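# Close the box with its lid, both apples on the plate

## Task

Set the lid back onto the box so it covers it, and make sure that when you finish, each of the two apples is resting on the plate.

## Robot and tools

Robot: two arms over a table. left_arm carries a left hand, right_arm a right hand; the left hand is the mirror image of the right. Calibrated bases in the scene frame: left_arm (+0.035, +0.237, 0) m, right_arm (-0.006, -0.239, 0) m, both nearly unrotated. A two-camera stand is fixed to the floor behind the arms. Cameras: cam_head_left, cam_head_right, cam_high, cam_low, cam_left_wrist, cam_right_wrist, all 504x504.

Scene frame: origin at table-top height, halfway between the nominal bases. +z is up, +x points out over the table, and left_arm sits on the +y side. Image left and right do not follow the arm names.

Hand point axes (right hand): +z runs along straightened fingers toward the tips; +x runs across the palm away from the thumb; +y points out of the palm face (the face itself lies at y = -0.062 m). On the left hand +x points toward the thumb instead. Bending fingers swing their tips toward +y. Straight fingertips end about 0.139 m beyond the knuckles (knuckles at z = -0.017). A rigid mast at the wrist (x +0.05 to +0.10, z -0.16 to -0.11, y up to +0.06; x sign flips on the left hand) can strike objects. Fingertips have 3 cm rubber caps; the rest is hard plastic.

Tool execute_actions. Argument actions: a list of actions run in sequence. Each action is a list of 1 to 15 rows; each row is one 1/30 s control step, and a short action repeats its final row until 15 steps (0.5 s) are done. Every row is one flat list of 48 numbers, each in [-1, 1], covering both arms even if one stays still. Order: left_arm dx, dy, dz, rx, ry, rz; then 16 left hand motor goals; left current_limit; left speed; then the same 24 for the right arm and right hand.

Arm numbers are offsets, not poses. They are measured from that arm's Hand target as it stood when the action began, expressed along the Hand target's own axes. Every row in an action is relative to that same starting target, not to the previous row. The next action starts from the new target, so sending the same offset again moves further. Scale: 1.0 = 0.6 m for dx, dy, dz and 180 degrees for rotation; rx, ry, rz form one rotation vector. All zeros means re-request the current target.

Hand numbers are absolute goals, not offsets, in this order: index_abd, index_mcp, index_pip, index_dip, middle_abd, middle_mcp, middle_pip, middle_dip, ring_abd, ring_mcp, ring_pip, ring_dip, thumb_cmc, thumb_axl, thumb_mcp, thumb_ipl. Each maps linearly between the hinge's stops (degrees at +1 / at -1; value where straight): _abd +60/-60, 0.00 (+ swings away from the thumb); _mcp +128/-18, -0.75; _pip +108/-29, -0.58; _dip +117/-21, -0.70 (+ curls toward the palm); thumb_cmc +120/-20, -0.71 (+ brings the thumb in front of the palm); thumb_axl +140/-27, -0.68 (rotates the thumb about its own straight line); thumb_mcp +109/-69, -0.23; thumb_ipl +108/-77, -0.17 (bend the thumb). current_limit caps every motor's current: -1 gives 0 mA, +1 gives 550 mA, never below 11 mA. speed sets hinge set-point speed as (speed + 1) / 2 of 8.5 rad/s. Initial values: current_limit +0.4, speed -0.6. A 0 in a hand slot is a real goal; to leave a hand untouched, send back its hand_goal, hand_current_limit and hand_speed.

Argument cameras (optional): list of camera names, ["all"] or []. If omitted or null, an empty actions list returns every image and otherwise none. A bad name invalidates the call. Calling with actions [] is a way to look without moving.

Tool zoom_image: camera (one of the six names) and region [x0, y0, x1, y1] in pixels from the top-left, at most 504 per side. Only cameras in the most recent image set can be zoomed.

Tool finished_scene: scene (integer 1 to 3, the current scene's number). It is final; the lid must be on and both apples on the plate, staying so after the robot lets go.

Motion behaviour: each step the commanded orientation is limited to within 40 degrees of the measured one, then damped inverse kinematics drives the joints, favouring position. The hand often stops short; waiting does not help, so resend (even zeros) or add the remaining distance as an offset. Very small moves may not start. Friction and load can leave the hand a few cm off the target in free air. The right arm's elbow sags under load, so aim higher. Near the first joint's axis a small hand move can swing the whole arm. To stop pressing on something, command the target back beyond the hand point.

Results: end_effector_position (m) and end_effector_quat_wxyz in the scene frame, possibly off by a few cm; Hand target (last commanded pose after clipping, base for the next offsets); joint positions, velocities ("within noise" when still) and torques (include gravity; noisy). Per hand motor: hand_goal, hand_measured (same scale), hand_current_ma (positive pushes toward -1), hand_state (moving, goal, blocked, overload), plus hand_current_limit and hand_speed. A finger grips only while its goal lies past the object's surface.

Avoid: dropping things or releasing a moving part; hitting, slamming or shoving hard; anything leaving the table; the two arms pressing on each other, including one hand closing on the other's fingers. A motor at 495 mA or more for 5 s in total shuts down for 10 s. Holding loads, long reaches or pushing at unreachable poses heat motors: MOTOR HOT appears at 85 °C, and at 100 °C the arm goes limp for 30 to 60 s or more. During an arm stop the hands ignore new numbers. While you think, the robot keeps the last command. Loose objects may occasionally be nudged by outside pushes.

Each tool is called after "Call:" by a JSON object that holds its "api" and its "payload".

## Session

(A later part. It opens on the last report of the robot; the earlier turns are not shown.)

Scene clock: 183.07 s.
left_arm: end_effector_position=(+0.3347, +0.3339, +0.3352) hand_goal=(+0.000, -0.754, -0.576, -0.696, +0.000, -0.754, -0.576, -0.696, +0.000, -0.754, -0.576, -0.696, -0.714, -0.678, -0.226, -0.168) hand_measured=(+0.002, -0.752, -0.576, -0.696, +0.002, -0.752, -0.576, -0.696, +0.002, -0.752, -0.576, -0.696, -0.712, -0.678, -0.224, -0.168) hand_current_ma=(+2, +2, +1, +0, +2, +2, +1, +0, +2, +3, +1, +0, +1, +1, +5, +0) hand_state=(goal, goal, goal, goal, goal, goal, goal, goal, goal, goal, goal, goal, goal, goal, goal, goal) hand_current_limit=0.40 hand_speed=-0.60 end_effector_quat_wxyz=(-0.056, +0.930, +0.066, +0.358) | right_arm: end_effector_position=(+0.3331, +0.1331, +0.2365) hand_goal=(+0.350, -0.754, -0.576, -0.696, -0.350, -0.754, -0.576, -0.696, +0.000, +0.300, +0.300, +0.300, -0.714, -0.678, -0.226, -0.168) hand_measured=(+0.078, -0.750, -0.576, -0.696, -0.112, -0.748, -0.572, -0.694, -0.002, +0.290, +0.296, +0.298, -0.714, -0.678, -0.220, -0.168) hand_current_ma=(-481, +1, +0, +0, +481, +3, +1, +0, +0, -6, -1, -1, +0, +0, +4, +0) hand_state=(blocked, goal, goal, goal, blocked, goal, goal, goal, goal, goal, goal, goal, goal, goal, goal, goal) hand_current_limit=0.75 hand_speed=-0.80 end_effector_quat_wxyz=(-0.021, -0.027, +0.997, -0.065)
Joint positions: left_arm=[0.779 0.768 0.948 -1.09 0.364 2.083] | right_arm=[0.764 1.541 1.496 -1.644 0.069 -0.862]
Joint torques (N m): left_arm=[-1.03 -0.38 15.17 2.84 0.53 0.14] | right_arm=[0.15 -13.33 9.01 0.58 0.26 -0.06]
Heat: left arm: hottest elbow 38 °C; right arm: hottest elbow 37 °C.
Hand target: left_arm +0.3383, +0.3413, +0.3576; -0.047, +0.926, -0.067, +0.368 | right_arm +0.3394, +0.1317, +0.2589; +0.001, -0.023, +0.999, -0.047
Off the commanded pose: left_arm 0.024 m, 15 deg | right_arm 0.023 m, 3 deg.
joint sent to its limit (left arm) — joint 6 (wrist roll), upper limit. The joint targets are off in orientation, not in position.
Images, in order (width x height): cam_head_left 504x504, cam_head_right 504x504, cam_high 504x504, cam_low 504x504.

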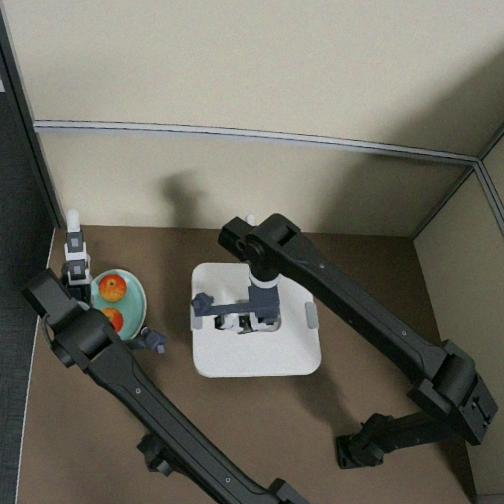

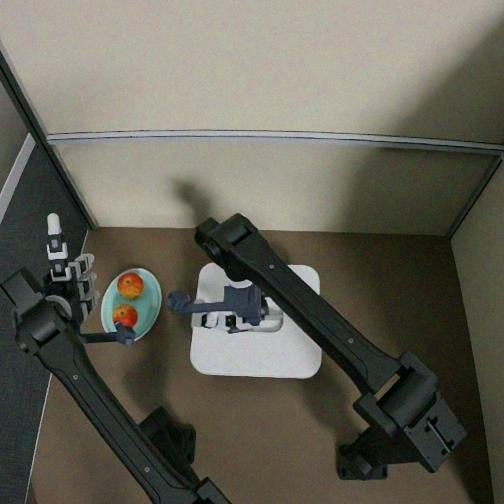

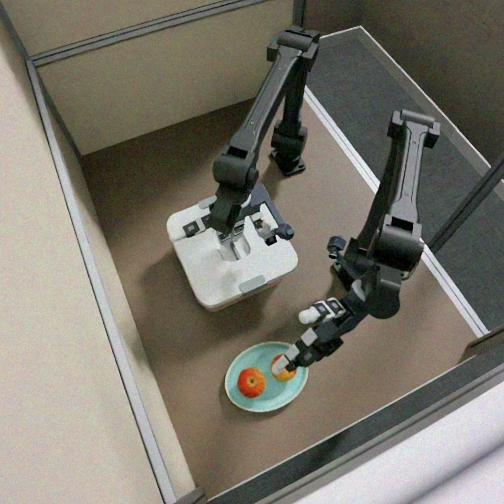

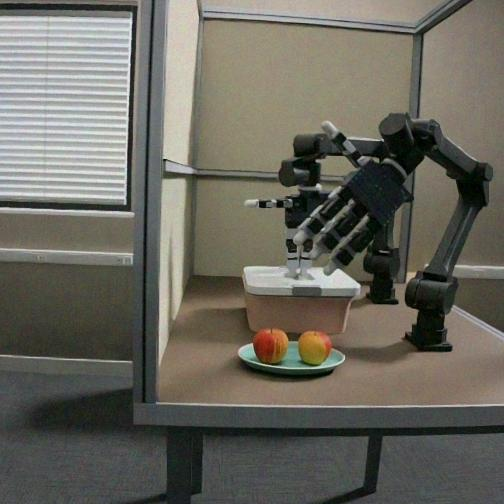

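Call:
{"api": "execute_actions", "payload": {"actions": [[[0,0,0,0,0,0,0,-0.754,-0.576,-0.696,0,-0.754,-0.576,-0.696,0,-0.754,-0.576,-0.696,-0.714,-0.678,-0.226,-0.168,0.4,-0.6,0,0,0.02,0,0,0,0.35,-0.754,-0.576,-0.696,-0.35,-0.754,-0.576,-0.696,0,0.3,0.3,0.3,-0.714,-0.678,-0.226,-0.168,0.75,-0.8]],[[0,0,0,0,0,0,0,-0.754,-0.576,-0.696,0,-0.754,-0.576,-0.696,0,-0.754,-0.576,-0.696,-0.714,-0.678,-0.226,-0.168,0.4,-0.6,0,0,0.005,0,0,0,0.03,-0.754,-0.576,-0.696,-0.06,-0.754,-0.576,-0.696,0,0.3,0.3,0.3,-0.714,-0.678,-0.226,-0.168,0.4,-0.8]],[[0,0,0,0,0,0,0,-0.754,-0.576,-0.696,0,-0.754,-0.576,-0.696,0,-0.754,-0.576,-0.696,-0.714,-0.678,-0.226,-0.168,0.4,-0.6,0,0,-0.03,0,0,0,0.03,-0.754,-0.576,-0.696,-0.06,-0.754,-0.576,-0.696,0,0.3,0.3,0.3,-0.714,-0.678,-0.226,-0.168,0.4,-0.6]],[[0,0,0,0,0,0,0,-0.754,-0.576,-0.696,0,-0.754,-0.576,-0.696,0,-0.754,-0.576,-0.696,-0.714,-0.678,-0.226,-0.168,0.4,-0.6,0,0,-0.08,0,0,0,0.03,-0.754,-0.576,-0.696,-0.06,-0.754,-0.576,-0.696,0,0.3,0.3,0.3,-0.714,-0.678,-0.226,-0.168,0.4,-0.6]]], "cameras": ["cam_high","cam_low","cam_head_left","cam_head_right"]}}

Call:
{"api": "zoom_image", "payload": {"camera": "cam_high", "region": [155, 190, 305, 320]}}

Call:
{"api": "zoom_image", "payload": {"camera": "cam_head_left", "region": [180, 240, 380, 400]}}

Call:
{"api": "zoom_image", "payload": {"camera": "cam_low", "region": [220, 160, 380, 340]}}

Scene clock: 186.70 s.
left_arm: end_effector_position=(+0.3347, +0.3339, +0.3352) hand_goal=(+0.000, -0.754, -0.576, -0.696, +0.000, -0.754, -0.576, -0.696, +0.000, -0.754, -0.576, -0.696, -0.714, -0.678, -0.226, -0.168) hand_measured=(+0.002, -0.752, -0.576, -0.696, +0.002, -0.752, -0.576, -0.696, +0.002, -0.752, -0.576, -0.696, -0.712, -0.678, -0.224, -0.168) hand_current_ma=(+2, +2, +1, +0, +2, +2, +1, +0, +2, +3, +1, +0, +1, +1, +5, +0) hand_state=(goal, goal, goal, goal, goal, goal, goal, goal, goal, goal, goal, goal, goal, goal, goal, goal) hand_current_limit=0.40 hand_speed=-0.60 end_effector_quat_wxyz=(-0.056, +0.930, +0.066, +0.358) | right_arm: end_effector_position=(+0.3326, +0.1328, +0.2881) hand_goal=(+0.030, -0.754, -0.576, -0.696, -0.060, -0.754, -0.576, -0.696, +0.000, +0.300, +0.300, +0.300, -0.714, -0.678, -0.226, -0.168) hand_measured=(+0.026, -0.748, -0.574, -0.696, -0.062, -0.748, -0.572, -0.694, -0.002, +0.290, +0.296, +0.298, -0.714, -0.678, -0.220, -0.168) hand_current_ma=(-1, +2, +0, +0, +0, +2, +1, +0, +0, -6, -1, -1, +0, +0, +4, +0) hand_state=(goal, goal, goal, goal, goal, goal, goal, goal, goal, goal, goal, goal, goal, goal, goal, goal) hand_current_limit=0.40 hand_speed=-0.60 end_effector_quat_wxyz=(+0.009, -0.025, +0.999, -0.037)
Joint positions: left_arm=[0.779 0.768 0.948 -1.09 0.364 2.083] | right_arm=[0.764 1.486 1.558 -1.678 0.067 -0.862]
Joint torques (N m): left_arm=[-0.85 -0.5 15.2 2.89 0.54 0.13] | right_arm=[0.26 -9.76 11.44 -0.46 0.04 -0.05]
Heat: left arm: hottest elbow 38 °C; right arm: hottest elbow 37 °C.
Hand target: left_arm +0.3383, +0.3413, +0.3576; -0.047, +0.926, -0.067, +0.368 | right_arm +0.3391, +0.1364, +0.3097; +0.001, -0.023, +0.999, -0.047
Off the commanded pose: left_arm 0.024 m, 15 deg | right_arm 0.023 m, 1 deg.
joint sent to its limit (left arm) — joint 6 (wrist roll), upper limit. The joint targets are off in orientation, not in position.
joint sent to its limit (right arm) — joint 4 (wrist pitch), lower limit. The joint targets are off in orientation, not in position.
Images, in order (width x height): cam_head_left 504x504, cam_head_right 504x504, cam_high 504x504, cam_low 504x504.

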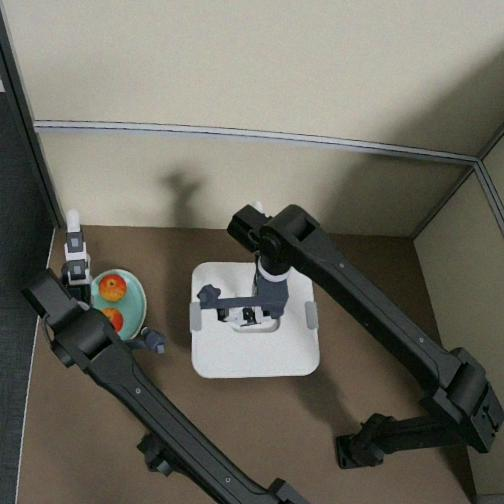

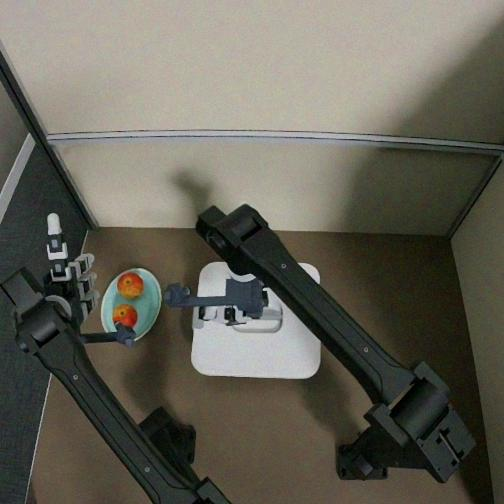

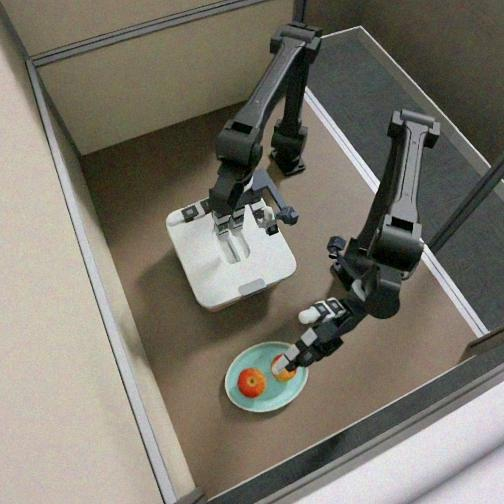

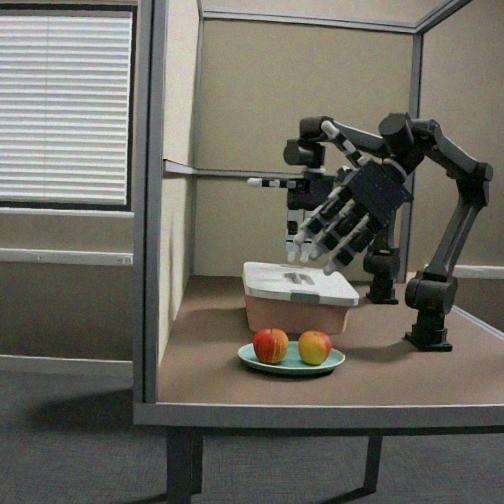

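Scaled by 3.360.

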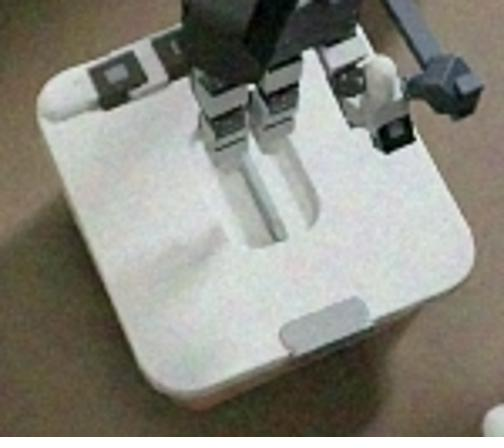

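Scaled by 2.520.

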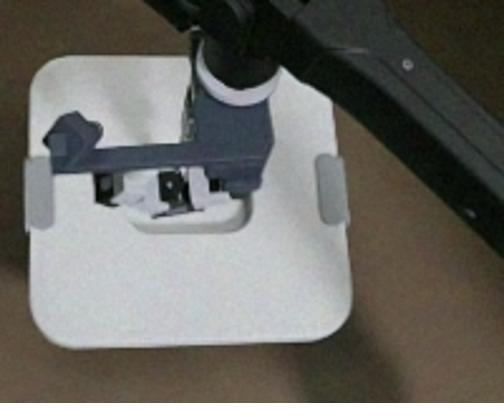

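Scaled by 2.800.

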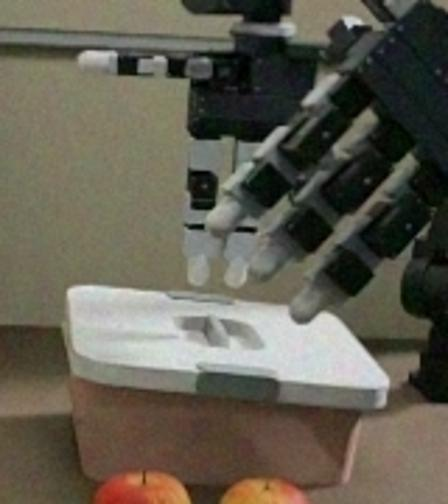

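Call:
{"api": "execute_actions", "payload": {"actions": [[[0,0,0,0,0,0,0,-0.754,-0.576,-0.696,0,-0.754,-0.576,-0.696,0,-0.754,-0.576,-0.696,-0.714,-0.678,-0.226,-0.168,0.4,-0.6,0,-0.006,0.08,0,0,0,0.03,-0.754,-0.576,-0.696,-0.06,-0.754,-0.576,-0.696,0,0.3,0.3,0.3,-0.714,-0.678,-0.226,-0.168,0.4,-0.6]],[[0,0,0,0,0,0,0,-0.754,-0.576,-0.696,0,-0.754,-0.576,-0.696,0,-0.754,-0.576,-0.696,-0.714,-0.678,-0.226,-0.168,0.4,-0.6,0,0,0.012,0,0,0,0.03,-0.754,-0.576,-0.696,-0.06,-0.754,-0.576,-0.696,0,0.3,0.3,0.3,-0.714,-0.678,-0.226,-0.168,0.4,-0.6]]], "cameras": ["cam_high","cam_right_wrist"]}}

Call:
{"api": "zoom_image", "payload": {"camera": "cam_high", "region": [155, 190, 305, 320]}}

Call:
{"api": "zoom_image", "payload": {"camera": "cam_right_wrist", "region": [100, 0, 350, 250]}}

Scene clock: 189.63 s.
left_arm: end_effector_position=(+0.3347, +0.3339, +0.3352) hand_goal=(+0.000, -0.754, -0.576, -0.696, +0.000, -0.754, -0.576, -0.696, +0.000, -0.754, -0.576, -0.696, -0.714, -0.678, -0.226, -0.168) hand_measured=(+0.002, -0.752, -0.576, -0.696, +0.002, -0.752, -0.576, -0.696, +0.002, -0.752, -0.576, -0.696, -0.712, -0.678, -0.224, -0.168) hand_current_ma=(+2, +2, +1, +0, +2, +2, +1, +0, +2, +3, +1, +0, +1, +1, +5, +0) hand_state=(goal, goal, goal, goal, goal, goal, goal, goal, goal, goal, goal, goal, goal, goal, goal, goal) hand_current_limit=0.40 hand_speed=-0.60 end_effector_quat_wxyz=(-0.056, +0.930, +0.066, +0.358) | right_arm: end_effector_position=(+0.3320, +0.1284, +0.2514) hand_goal=(+0.030, -0.754, -0.576, -0.696, -0.060, -0.754, -0.576, -0.696, +0.000, +0.300, +0.300, +0.300, -0.714, -0.678, -0.226, -0.168) hand_measured=(+0.028, -0.748, -0.574, -0.696, -0.062, -0.750, -0.572, -0.694, -0.002, +0.290, +0.296, +0.298, -0.714, -0.678, -0.220, -0.168) hand_current_ma=(-1, +2, +0, +0, +0, +2, +1, +0, +0, -6, -1, -1, +0, +0, +4, +0) hand_state=(goal, goal, goal, goal, goal, goal, goal, goal, goal, goal, goal, goal, goal, goal, goal, goal) hand_current_limit=0.40 hand_speed=-0.60 end_effector_quat_wxyz=(-0.006, -0.024, +0.998, -0.053)
Joint positions: left_arm=[0.779 0.768 0.948 -1.09 0.364 2.083] | right_arm=[0.759 1.504 1.488 -1.635 0.071 -0.864]
Joint torques (N m): left_arm=[-0.85 -0.32 15.2 2.84 0.54 0.12] | right_arm=[0.73 -10.52 8.21 0.55 0.16 -0.08]
Heat: left arm: hottest elbow 38 °C; right arm: hottest elbow 37 °C.
Hand target: left_arm +0.3383, +0.3413, +0.3576; -0.047, +0.926, -0.067, +0.368 | right_arm +0.3395, +0.1277, +0.2550; +0.001, -0.023, +0.999, -0.047
Off the commanded pose: left_arm 0.024 m, 15 deg | right_arm 0.009 m, 1 deg.
joint sent to its limit (left arm) — joint 6 (wrist roll), upper limit. The joint targets are off in orientation, not in position.
Images, in order (width x height): cam_high 504x504, cam_right_wrist 504x504.

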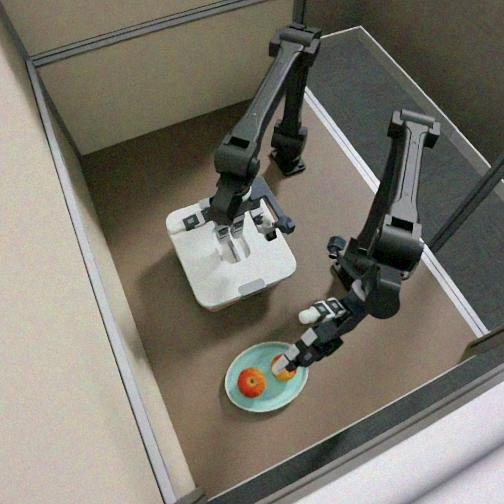

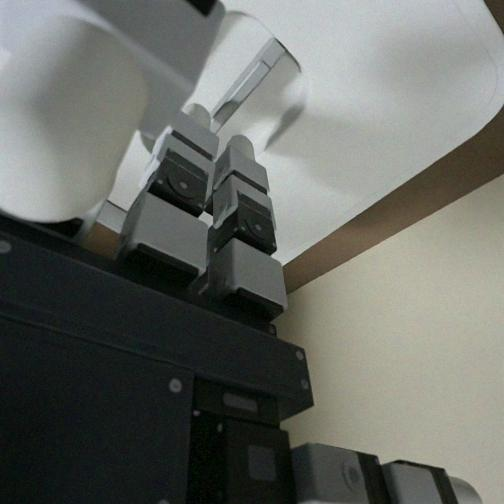

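Scaled by 3.360.

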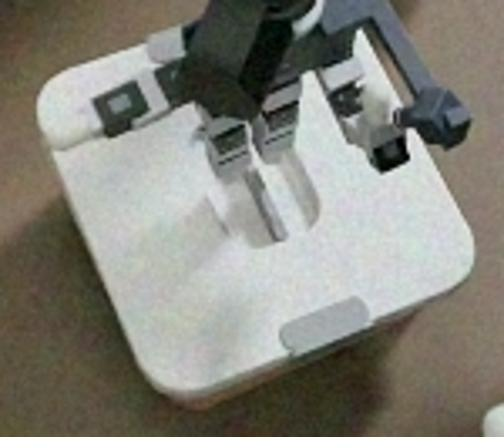

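Scaled by 2.016.

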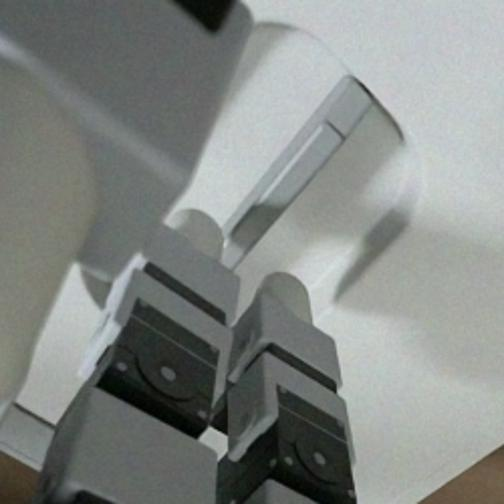

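Call:
{"api": "execute_actions", "payload": {"actions": [[[0,0,0,0,0,0,0,-0.754,-0.576,-0.696,0,-0.754,-0.576,-0.696,0,-0.754,-0.576,-0.696,-0.714,-0.678,-0.226,-0.168,0.4,-0.6,0,-0.028,0,-0.03,0,0,0.03,-0.754,-0.576,-0.696,-0.06,-0.754,-0.576,-0.696,0,0.3,0.3,0.3,-0.714,-0.678,-0.226,-0.168,0.4,-0.6]],[[0,0,0,0,0,0,0,-0.754,-0.576,-0.696,0,-0.754,-0.576,-0.696,0,-0.754,-0.576,-0.696,-0.714,-0.678,-0.226,-0.168,0.4,-0.6,0,0,0.02,0,0,0,0.03,-0.754,-0.576,-0.696,-0.06,-0.754,-0.576,-0.696,0,0.3,0.3,0.3,-0.714,-0.678,-0.226,-0.168,0.4,-0.6]]], "cameras": ["cam_high","cam_right_wrist"]}}

Call:
{"api": "zoom_image", "payload": {"camera": "cam_high", "region": [155, 190, 305, 320]}}

Call:
{"api": "zoom_image", "payload": {"camera": "cam_right_wrist", "region": [100, 0, 350, 250]}}

Scene clock: 194.60 s.
left_arm: end_effector_position=(+0.3347, +0.3339, +0.3352) hand_goal=(+0.000, -0.754, -0.576, -0.696, +0.000, -0.754, -0.576, -0.696, +0.000, -0.754, -0.576, -0.696, -0.714, -0.678, -0.226, -0.168) hand_measured=(+0.002, -0.752, -0.576, -0.696, +0.002, -0.752, -0.576, -0.696, +0.002, -0.752, -0.576, -0.696, -0.712, -0.678, -0.224, -0.168) hand_current_ma=(+2, +2, +1, +0, +2, +2, +1, +0, +2, +3, +1, +0, +1, +1, +5, +0) hand_state=(goal, goal, goal, goal, goal, goal, goal, goal, goal, goal, goal, goal, goal, goal, goal, goal) hand_current_limit=0.40 hand_speed=-0.60 end_effector_quat_wxyz=(-0.056, +0.930, +0.066, +0.358) | right_arm: end_effector_position=(+0.3389, +0.1079, +0.2322) hand_goal=(+0.030, -0.754, -0.576, -0.696, -0.060, -0.754, -0.576, -0.696, +0.000, +0.300, +0.300, +0.300, -0.714, -0.678, -0.226, -0.168) hand_measured=(+0.028, -0.750, -0.576, -0.696, -0.056, -0.754, -0.576, -0.694, -0.002, +0.290, +0.296, +0.298, -0.714, -0.678, -0.220, -0.168) hand_current_ma=(+0, +1, +0, +0, +1, +0, +0, +0, +0, -6, -1, -1, +0, +0, +4, +0) hand_state=(goal, goal, goal, goal, goal, goal, goal, goal, goal, goal, goal, goal, goal, goal, goal, goal) hand_current_limit=0.40 hand_speed=-0.60 end_effector_quat_wxyz=(-0.015, -0.017, +1.000, -0.012)
Joint positions: left_arm=[0.779 0.768 0.948 -1.09 0.364 2.083] | right_arm=[0.685 1.457 1.373 -1.524 0 -0.926]
Joint torques (N m): left_arm=[-1.03 -0.5 15.24 2.85 0.54 0.12] | right_arm=[1.49 -10.52 8.47 0.77 0 -0.09]
Heat: left arm: hottest elbow 38 °C; right arm: hottest elbow 37 °C.
Hand target: left_arm +0.3383, +0.3413, +0.3576; -0.047, +0.926, -0.067, +0.368 | right_arm +0.3404, +0.1109, +0.2446; +0.000, -0.023, +1.000, +0.000
Off the commanded pose: left_arm 0.024 m, 15 deg | right_arm 0.013 m, 2 deg.
joint sent to its limit (left arm) — joint 6 (wrist roll), upper limit. The joint targets are off in orientation, not in position.
Images, in order (width x height): cam_high 504x504, cam_right_wrist 504x504.

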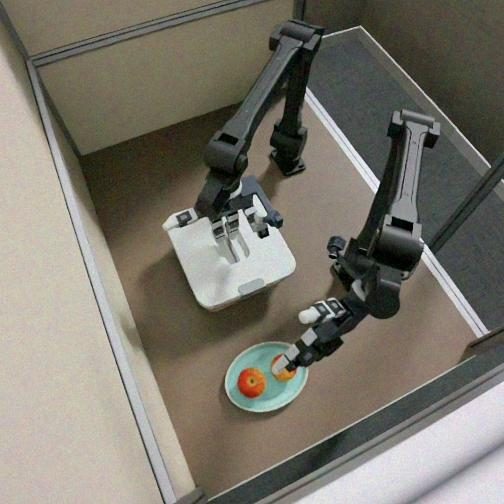

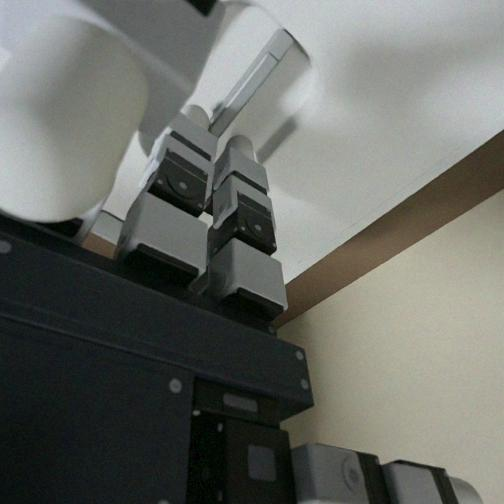

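Scaled by 3.360.

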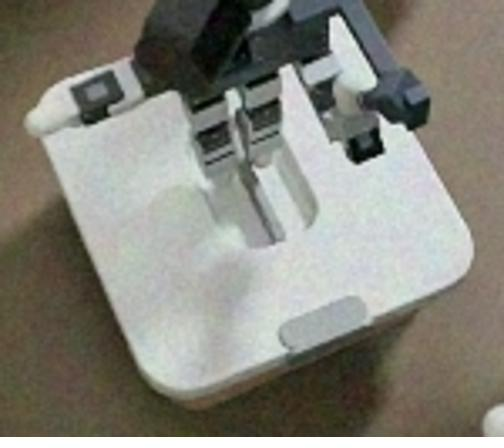

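Scaled by 2.016.

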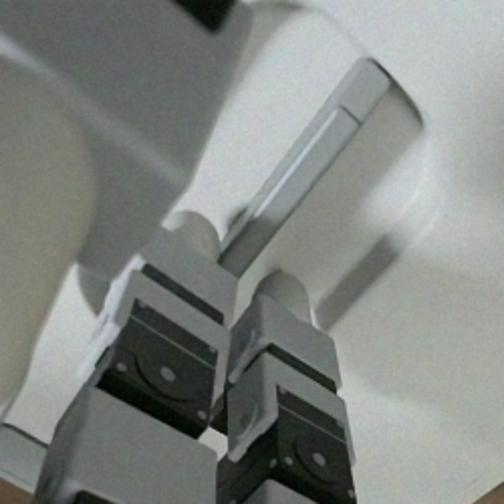

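Call:
{"api": "execute_actions", "payload": {"actions": [[[0,0,0,0,0,0,0,-0.754,-0.576,-0.696,0,-0.754,-0.576,-0.696,0,-0.754,-0.576,-0.696,-0.714,-0.678,-0.226,-0.168,0.4,-0.6,0,0.017,-0.006,0,0,0,0.03,-0.754,-0.576,-0.696,-0.06,-0.754,-0.576,-0.696,0,0.3,0.3,0.3,-0.714,-0.678,-0.226,-0.168,0.4,-0.6]],[[0,0,0,0,0,0,0,-0.754,-0.576,-0.696,0,-0.754,-0.576,-0.696,0,-0.754,-0.576,-0.696,-0.714,-0.678,-0.226,-0.168,0.4,-0.6,0,0,0,0,0,0,0.35,-0.754,-0.576,-0.696,-0.35,-0.754,-0.576,-0.696,0,0.3,0.3,0.3,-0.714,-0.678,-0.226,-0.168,0.75,-0.8]],[[0,0,0,0,0,0,0,-0.754,-0.576,-0.696,0,-0.754,-0.576,-0.696,0,-0.754,-0.576,-0.696,-0.714,-0.678,-0.226,-0.168,0.4,-0.6,0,0,-0.045,0,0,0,0.35,-0.754,-0.576,-0.696,-0.35,-0.754,-0.576,-0.696,0,0.3,0.3,0.3,-0.714,-0.678,-0.226,-0.168,0.75,-0.8]],[[0,0,0,0,0,0,0,-0.754,-0.576,-0.696,0,-0.754,-0.576,-0.696,0,-0.754,-0.576,-0.696,-0.714,-0.678,-0.226,-0.168,0.4,-0.6,0,0,-0.03,0,0,0,0.35,-0.754,-0.576,-0.696,-0.35,-0.754,-0.576,-0.696,0,0.3,0.3,0.3,-0.714,-0.678,-0.226,-0.168,0.75,-0.8]]], "cameras": ["cam_high","cam_right_wrist","cam_low","cam_head_left"]}}

Call:
{"api": "zoom_image", "payload": {"camera": "cam_high", "region": [155, 190, 305, 320]}}

Call:
{"api": "zoom_image", "payload": {"camera": "cam_right_wrist", "region": [100, 0, 350, 250]}}

Call:
{"api": "zoom_image", "payload": {"camera": "cam_head_left", "region": [180, 240, 380, 400]}}

Call:
{"api": "zoom_image", "payload": {"camera": "cam_low", "region": [220, 160, 380, 340]}}

Scene clock: 198.37 s.
left_arm: end_effector_position=(+0.3347, +0.3339, +0.3352) hand_goal=(+0.000, -0.754, -0.576, -0.696, +0.000, -0.754, -0.576, -0.696, +0.000, -0.754, -0.576, -0.696, -0.714, -0.678, -0.226, -0.168) hand_measured=(+0.002, -0.752, -0.576, -0.696, +0.002, -0.752, -0.576, -0.696, +0.002, -0.752, -0.576, -0.696, -0.712, -0.678, -0.224, -0.168) hand_current_ma=(+2, +2, +1, +0, +2, +2, +1, +0, +2, +3, +1, +0, +1, +1, +5, +0) hand_state=(goal, goal, goal, goal, goal, goal, goal, goal, goal, goal, goal, goal, goal, goal, goal, goal) hand_current_limit=0.40 hand_speed=-0.60 end_effector_quat_wxyz=(-0.056, +0.930, +0.066, +0.358) | right_arm: end_effector_position=(+0.3327, +0.1099, +0.2615) hand_goal=(+0.350, -0.754, -0.576, -0.696, -0.350, -0.754, -0.576, -0.696, +0.000, +0.300, +0.300, +0.300, -0.714, -0.678, -0.226, -0.168) hand_measured=(+0.078, -0.748, -0.574, -0.696, -0.108, -0.750, -0.574, -0.694, -0.002, +0.290, +0.296, +0.298, -0.714, -0.678, -0.220, -0.168) hand_current_ma=(-481, +3, +1, +0, +481, +1, +0, +0, +0, -6, -1, -1, +0, +0, +4, +0) hand_state=(blocked, goal, goal, goal, blocked, goal, goal, goal, goal, goal, goal, goal, goal, goal, goal, goal) hand_current_limit=0.75 hand_speed=-0.80 end_effector_quat_wxyz=(-0.024, -0.022, +0.999, -0.018)
Joint positions: left_arm=[0.779 0.768 0.948 -1.09 0.364 2.083] | right_arm=[0.696 1.46 1.456 -1.626 0 -0.926]
Joint torques (N m): left_arm=[-1.08 -0.44 15.21 2.89 0.54 0.12] | right_arm=[2.9 -10.64 12.57 -0.24 -0.05 0.06]
Heat: left arm: hottest elbow 38 °C; right arm: hottest elbow 37 °C.
Hand target: left_arm +0.3383, +0.3413, +0.3576; -0.047, +0.926, -0.067, +0.368 | right_arm +0.3398, +0.1212, +0.2933; +0.000, -0.023, +1.000, +0.000
Off the commanded pose: left_arm 0.024 m, 15 deg | right_arm 0.034 m, 3 deg.
joint sent to its limit (left arm) — joint 6 (wrist roll), upper limit. The joint targets are off in orientation, not in position.
Images, in order (width x height): cam_head_left 504x504, cam_high 504x504, cam_low 504x504, cam_right_wrist 504x504.

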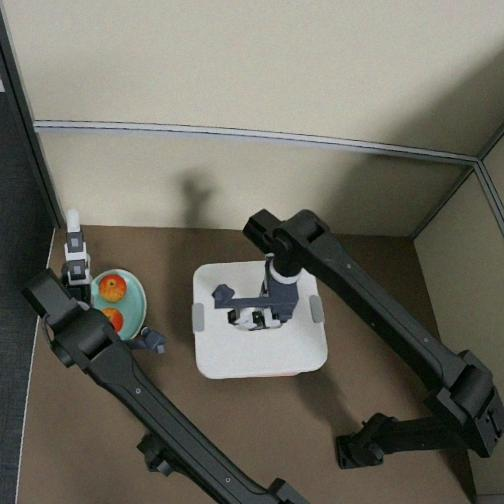

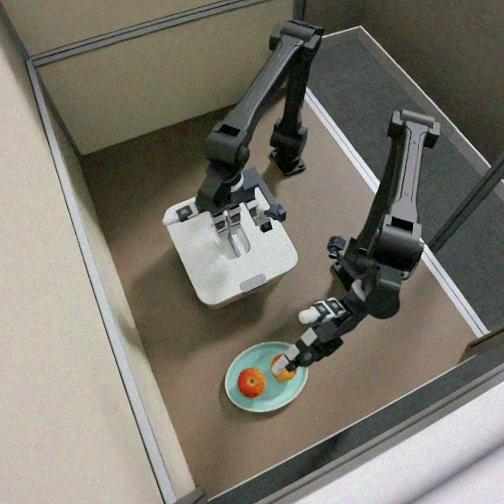

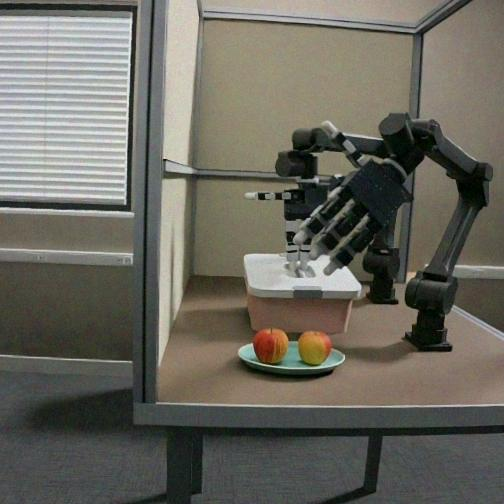

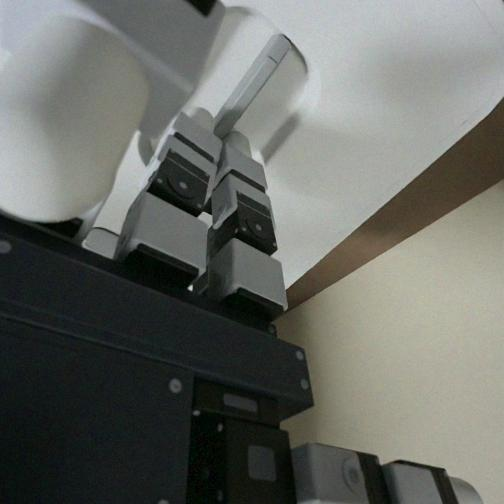

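Scaled by 3.360.

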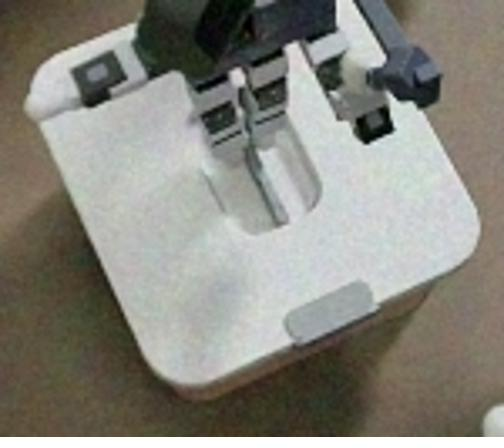

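Scaled by 2.016.

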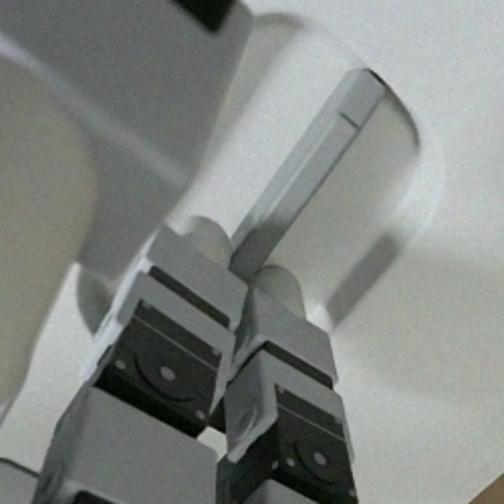

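Scaled by 2.520.

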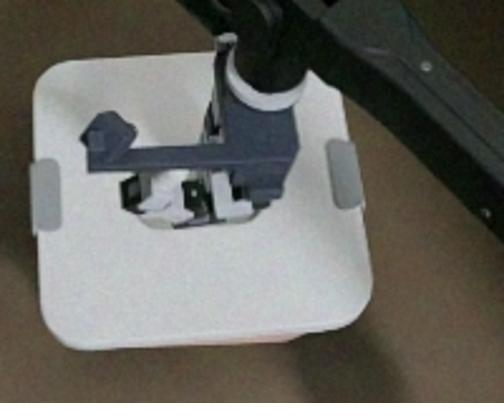

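Scaled by 2.800.

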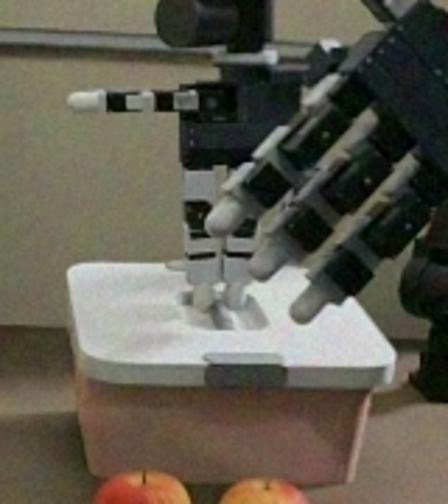

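Call:
{"api": "execute_actions", "payload": {"actions": [[[0,0,0,0,0,0,0,-0.754,-0.576,-0.696,0,-0.754,-0.576,-0.696,0,-0.754,-0.576,-0.696,-0.714,-0.678,-0.226,-0.168,0.4,-0.6,0,0,-0.03,0,0,0,0.35,-0.754,-0.576,-0.696,-0.35,-0.754,-0.576,-0.696,0,0.3,0.3,0.3,-0.714,-0.678,-0.226,-0.168,0.75,-0.8]],[[0,0,0,0,0,0,0,-0.754,-0.576,-0.696,0,-0.754,-0.576,-0.696,0,-0.754,-0.576,-0.696,-0.714,-0.678,-0.226,-0.168,0.4,-0.6,-0.007,-0.014,0,0,0,0,0.35,-0.754,-0.576,-0.696,-0.35,-0.754,-0.576,-0.696,0,0.3,0.3,0.3,-0.714,-0.678,-0.226,-0.168,0.75,-0.8]]], "cameras": ["cam_high","cam_right_wrist","cam_low","cam_head_left"]}}

Call:
{"api": "zoom_image", "payload": {"camera": "cam_high", "region": [155, 190, 305, 320]}}

Call:
{"api": "zoom_image", "payload": {"camera": "cam_head_left", "region": [180, 240, 380, 400]}}

Call:
{"api": "zoom_image", "payload": {"camera": "cam_low", "region": [220, 160, 380, 340]}}

Scene clock: 201.63 s.
left_arm: end_effector_position=(+0.3347, +0.3339, +0.3352) hand_goal=(+0.000, -0.754, -0.576, -0.696, +0.000, -0.754, -0.576, -0.696, +0.000, -0.754, -0.576, -0.696, -0.714, -0.678, -0.226, -0.168) hand_measured=(+0.002, -0.752, -0.576, -0.696, +0.002, -0.752, -0.576, -0.696, +0.002, -0.752, -0.576, -0.696, -0.712, -0.678, -0.224, -0.168) hand_current_ma=(+2, +2, +1, +0, +2, +2, +1, +0, +2, +3, +1, +0, +1, +1, +5, +0) hand_state=(goal, goal, goal, goal, goal, goal, goal, goal, goal, goal, goal, goal, goal, goal, goal, goal) hand_current_limit=0.40 hand_speed=-0.60 end_effector_quat_wxyz=(-0.056, +0.930, +0.066, +0.358) | right_arm: end_effector_position=(+0.3341, +0.1098, +0.2802) hand_goal=(+0.350, -0.754, -0.576, -0.696, -0.350, -0.754, -0.576, -0.696, +0.000, +0.300, +0.300, +0.300, -0.714, -0.678, -0.226, -0.168) hand_measured=(+0.078, -0.746, -0.574, -0.696, -0.108, -0.750, -0.574, -0.694, -0.002, +0.290, +0.296, +0.298, -0.714, -0.678, -0.220, -0.168) hand_current_ma=(-481, +3, +1, +0, +481, +1, +0, +0, +0, -6, -1, -1, +0, +0, +4, +0) hand_state=(blocked, goal, goal, goal, blocked, goal, goal, goal, goal, goal, goal, goal, goal, goal, goal, goal) hand_current_limit=0.75 hand_speed=-0.80 end_effector_quat_wxyz=(-0.023, -0.022, +0.999, -0.018)
Joint positions: left_arm=[0.779 0.768 0.948 -1.09 0.364 2.083] | right_arm=[0.693 1.463 1.508 -1.674 0 -0.928]
Joint torques (N m): left_arm=[-0.97 -0.5 15.17 2.86 0.53 0.13] | right_arm=[-0.26 -10.87 12.38 -0.24 0.04 -0.09]
Heat: left arm: hottest elbow 38 °C; right arm: hottest elbow 37 °C.
Hand target: left_arm +0.3383, +0.3413, +0.3576; -0.047, +0.926, -0.067, +0.368 | right_arm +0.3443, +0.1130, +0.3112; +0.000, -0.023, +1.000, +0.000
Off the commanded pose: left_arm 0.024 m, 15 deg | right_arm 0.033 m, 3 deg.
joint sent to its limit (left arm) — joint 6 (wrist roll), upper limit. The joint targets are off in orientation, not in position.
Images, in order (width x height): cam_head_left 504x504, cam_high 504x504, cam_low 504x504, cam_right_wrist 504x504.

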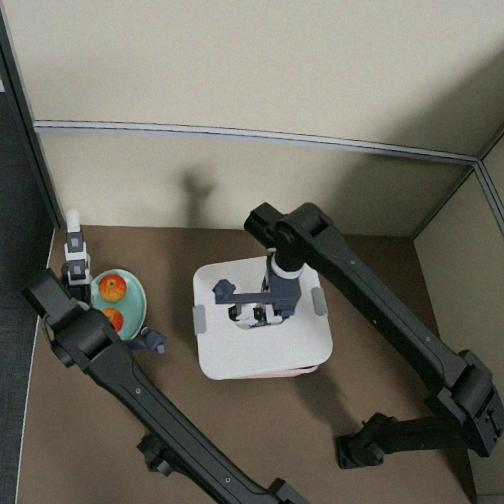

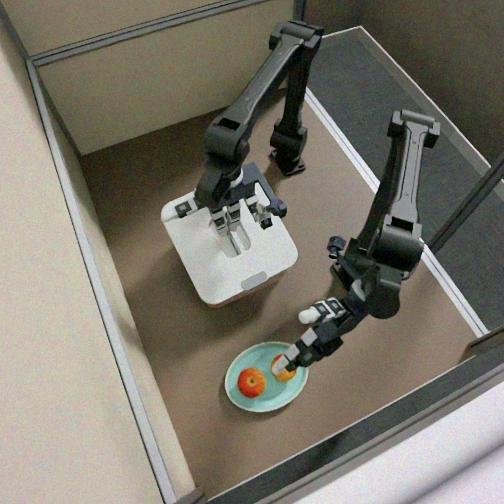

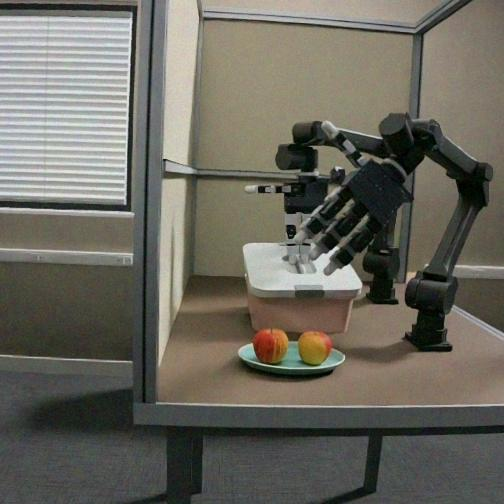

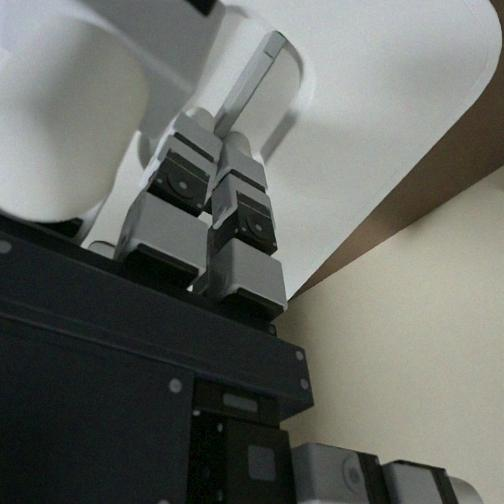

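Scaled by 3.360.

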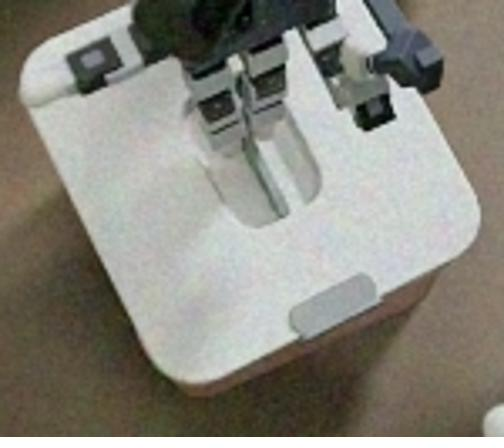

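Scaled by 2.520.

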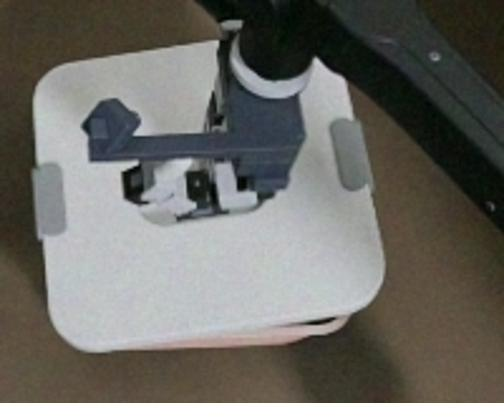

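Scaled by 2.800.

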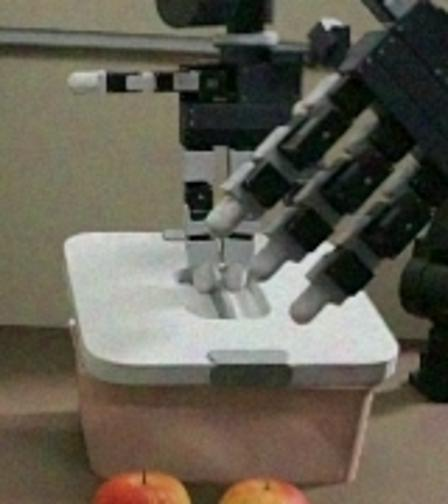

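Call:
{"api": "execute_actions", "payload": {"actions": [[[0,0,0,0,0,0,0,-0.754,-0.576,-0.696,0,-0.754,-0.576,-0.696,0,-0.754,-0.576,-0.696,-0.714,-0.678,-0.226,-0.168,0.4,-0.6,0,-0.006,0.035,0,0,-0.01,0.35,-0.754,-0.576,-0.696,-0.35,-0.754,-0.576,-0.696,0,0.3,0.3,0.3,-0.714,-0.678,-0.226,-0.168,0.75,-0.8]],[[0,0,0,0,0,0,0,-0.754,-0.576,-0.696,0,-0.754,-0.576,-0.696,0,-0.754,-0.576,-0.696,-0.714,-0.678,-0.226,-0.168,0.4,-0.6,0,-0.004,0.035,0,0,0,0.35,-0.754,-0.576,-0.696,-0.35,-0.754,-0.576,-0.696,0,0.3,0.3,0.3,-0.714,-0.678,-0.226,-0.168,0.75,-0.8]]], "cameras": ["cam_high","cam_right_wrist","cam_low","cam_head_left"]}}

Call:
{"api": "zoom_image", "payload": {"camera": "cam_high", "region": [155, 190, 305, 320]}}

Call:
{"api": "zoom_image", "payload": {"camera": "cam_head_left", "region": [180, 240, 380, 400]}}

Call:
{"api": "zoom_image", "payload": {"camera": "cam_low", "region": [220, 160, 380, 340]}}

Scene clock: 204.47 s.
left_arm: end_effector_position=(+0.3347, +0.3339, +0.3352) hand_goal=(+0.000, -0.754, -0.576, -0.696, +0.000, -0.754, -0.576, -0.696, +0.000, -0.754, -0.576, -0.696, -0.714, -0.678, -0.226, -0.168) hand_measured=(+0.002, -0.752, -0.576, -0.696, +0.002, -0.752, -0.576, -0.696, +0.002, -0.752, -0.576, -0.696, -0.712, -0.678, -0.224, -0.168) hand_current_ma=(+2, +2, +1, +0, +2, +2, +1, +0, +2, +3, +1, +0, +1, +1, +5, +0) hand_state=(goal, goal, goal, goal, goal, goal, goal, goal, goal, goal, goal, goal, goal, goal, goal, goal) hand_current_limit=0.40 hand_speed=-0.60 end_effector_quat_wxyz=(-0.056, +0.930, +0.066, +0.358) | right_arm: end_effector_position=(+0.3358, +0.1063, +0.2525) hand_goal=(+0.350, -0.754, -0.576, -0.696, -0.350, -0.754, -0.576, -0.696, +0.000, +0.300, +0.300, +0.300, -0.714, -0.678, -0.226, -0.168) hand_measured=(+0.078, -0.750, -0.574, -0.696, -0.110, -0.754, -0.576, -0.696, -0.002, +0.290, +0.296, +0.298, -0.714, -0.678, -0.220, -0.168) hand_current_ma=(-481, +1, +0, +0, +481, +0, +0, +0, +0, -6, -1, -1, +0, +0, +4, +0) hand_state=(blocked, goal, goal, goal, blocked, goal, goal, goal, goal, goal, goal, goal, goal, goal, goal, goal) hand_current_limit=0.75 hand_speed=-0.80 end_effector_quat_wxyz=(-0.019, -0.039, +0.999, -0.014)
Joint positions: left_arm=[0.779 0.768 0.948 -1.09 0.364 2.083] | right_arm=[0.679 1.458 1.428 -1.588 0 -0.977]
Joint torques (N m): left_arm=[-0.85 -0.56 15.2 2.89 0.53 0.12] | right_arm=[0.44 -10.29 9.25 0.8 0.01 -0.11]
Heat: left arm: hottest elbow 38 °C; right arm: hottest elbow 37 °C.
Hand target: left_arm +0.3383, +0.3413, +0.3576; -0.047, +0.926, -0.067, +0.368 | right_arm +0.3447, +0.1070, +0.2693; +0.000, -0.039, +0.999, +0.000
Off the commanded pose: left_arm 0.024 m, 15 deg | right_arm 0.019 m, 3 deg.
joint sent to its limit (left arm) — joint 6 (wrist roll), upper limit. The joint targets are off in orientation, not in position.
Images, in order (width x height): cam_head_left 504x504, cam_high 504x504, cam_low 504x504, cam_right_wrist 504x504.

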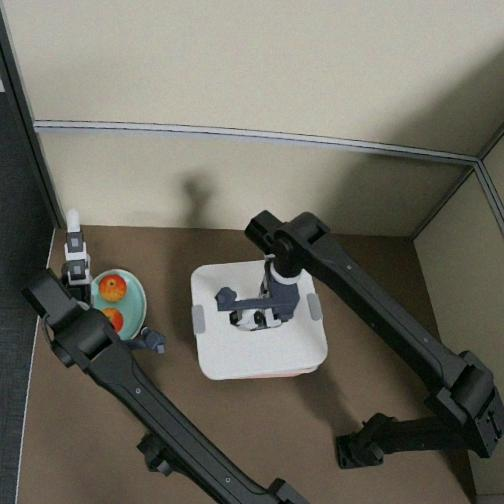

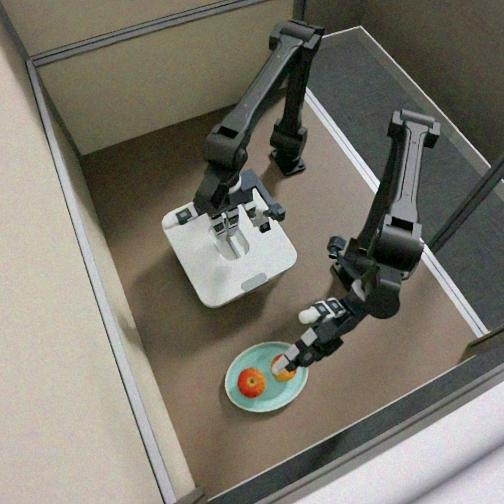

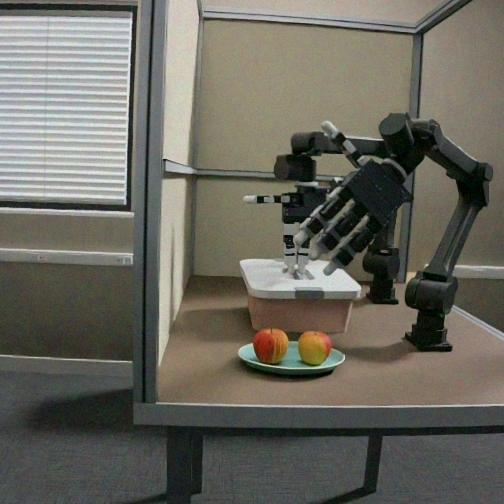

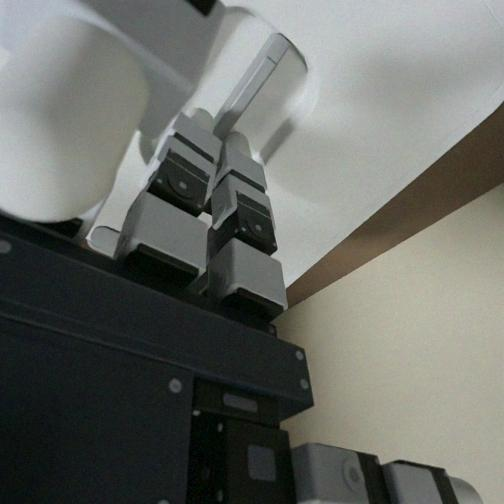

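Scaled by 3.360.

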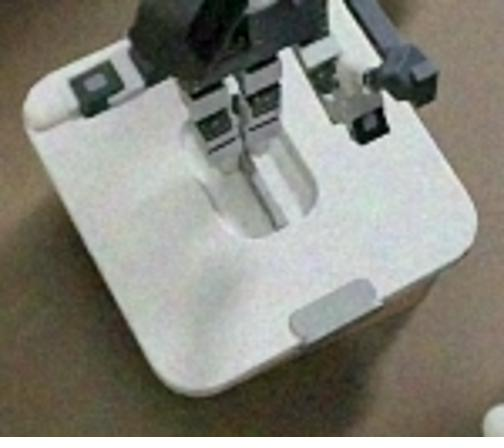

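Scaled by 2.520.

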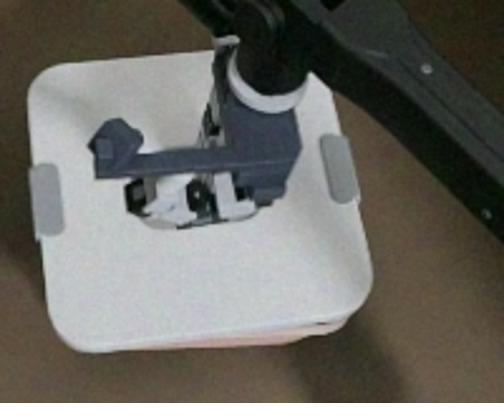

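Scaled by 2.800.

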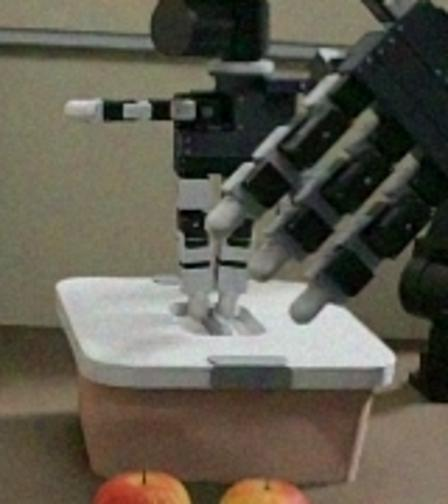

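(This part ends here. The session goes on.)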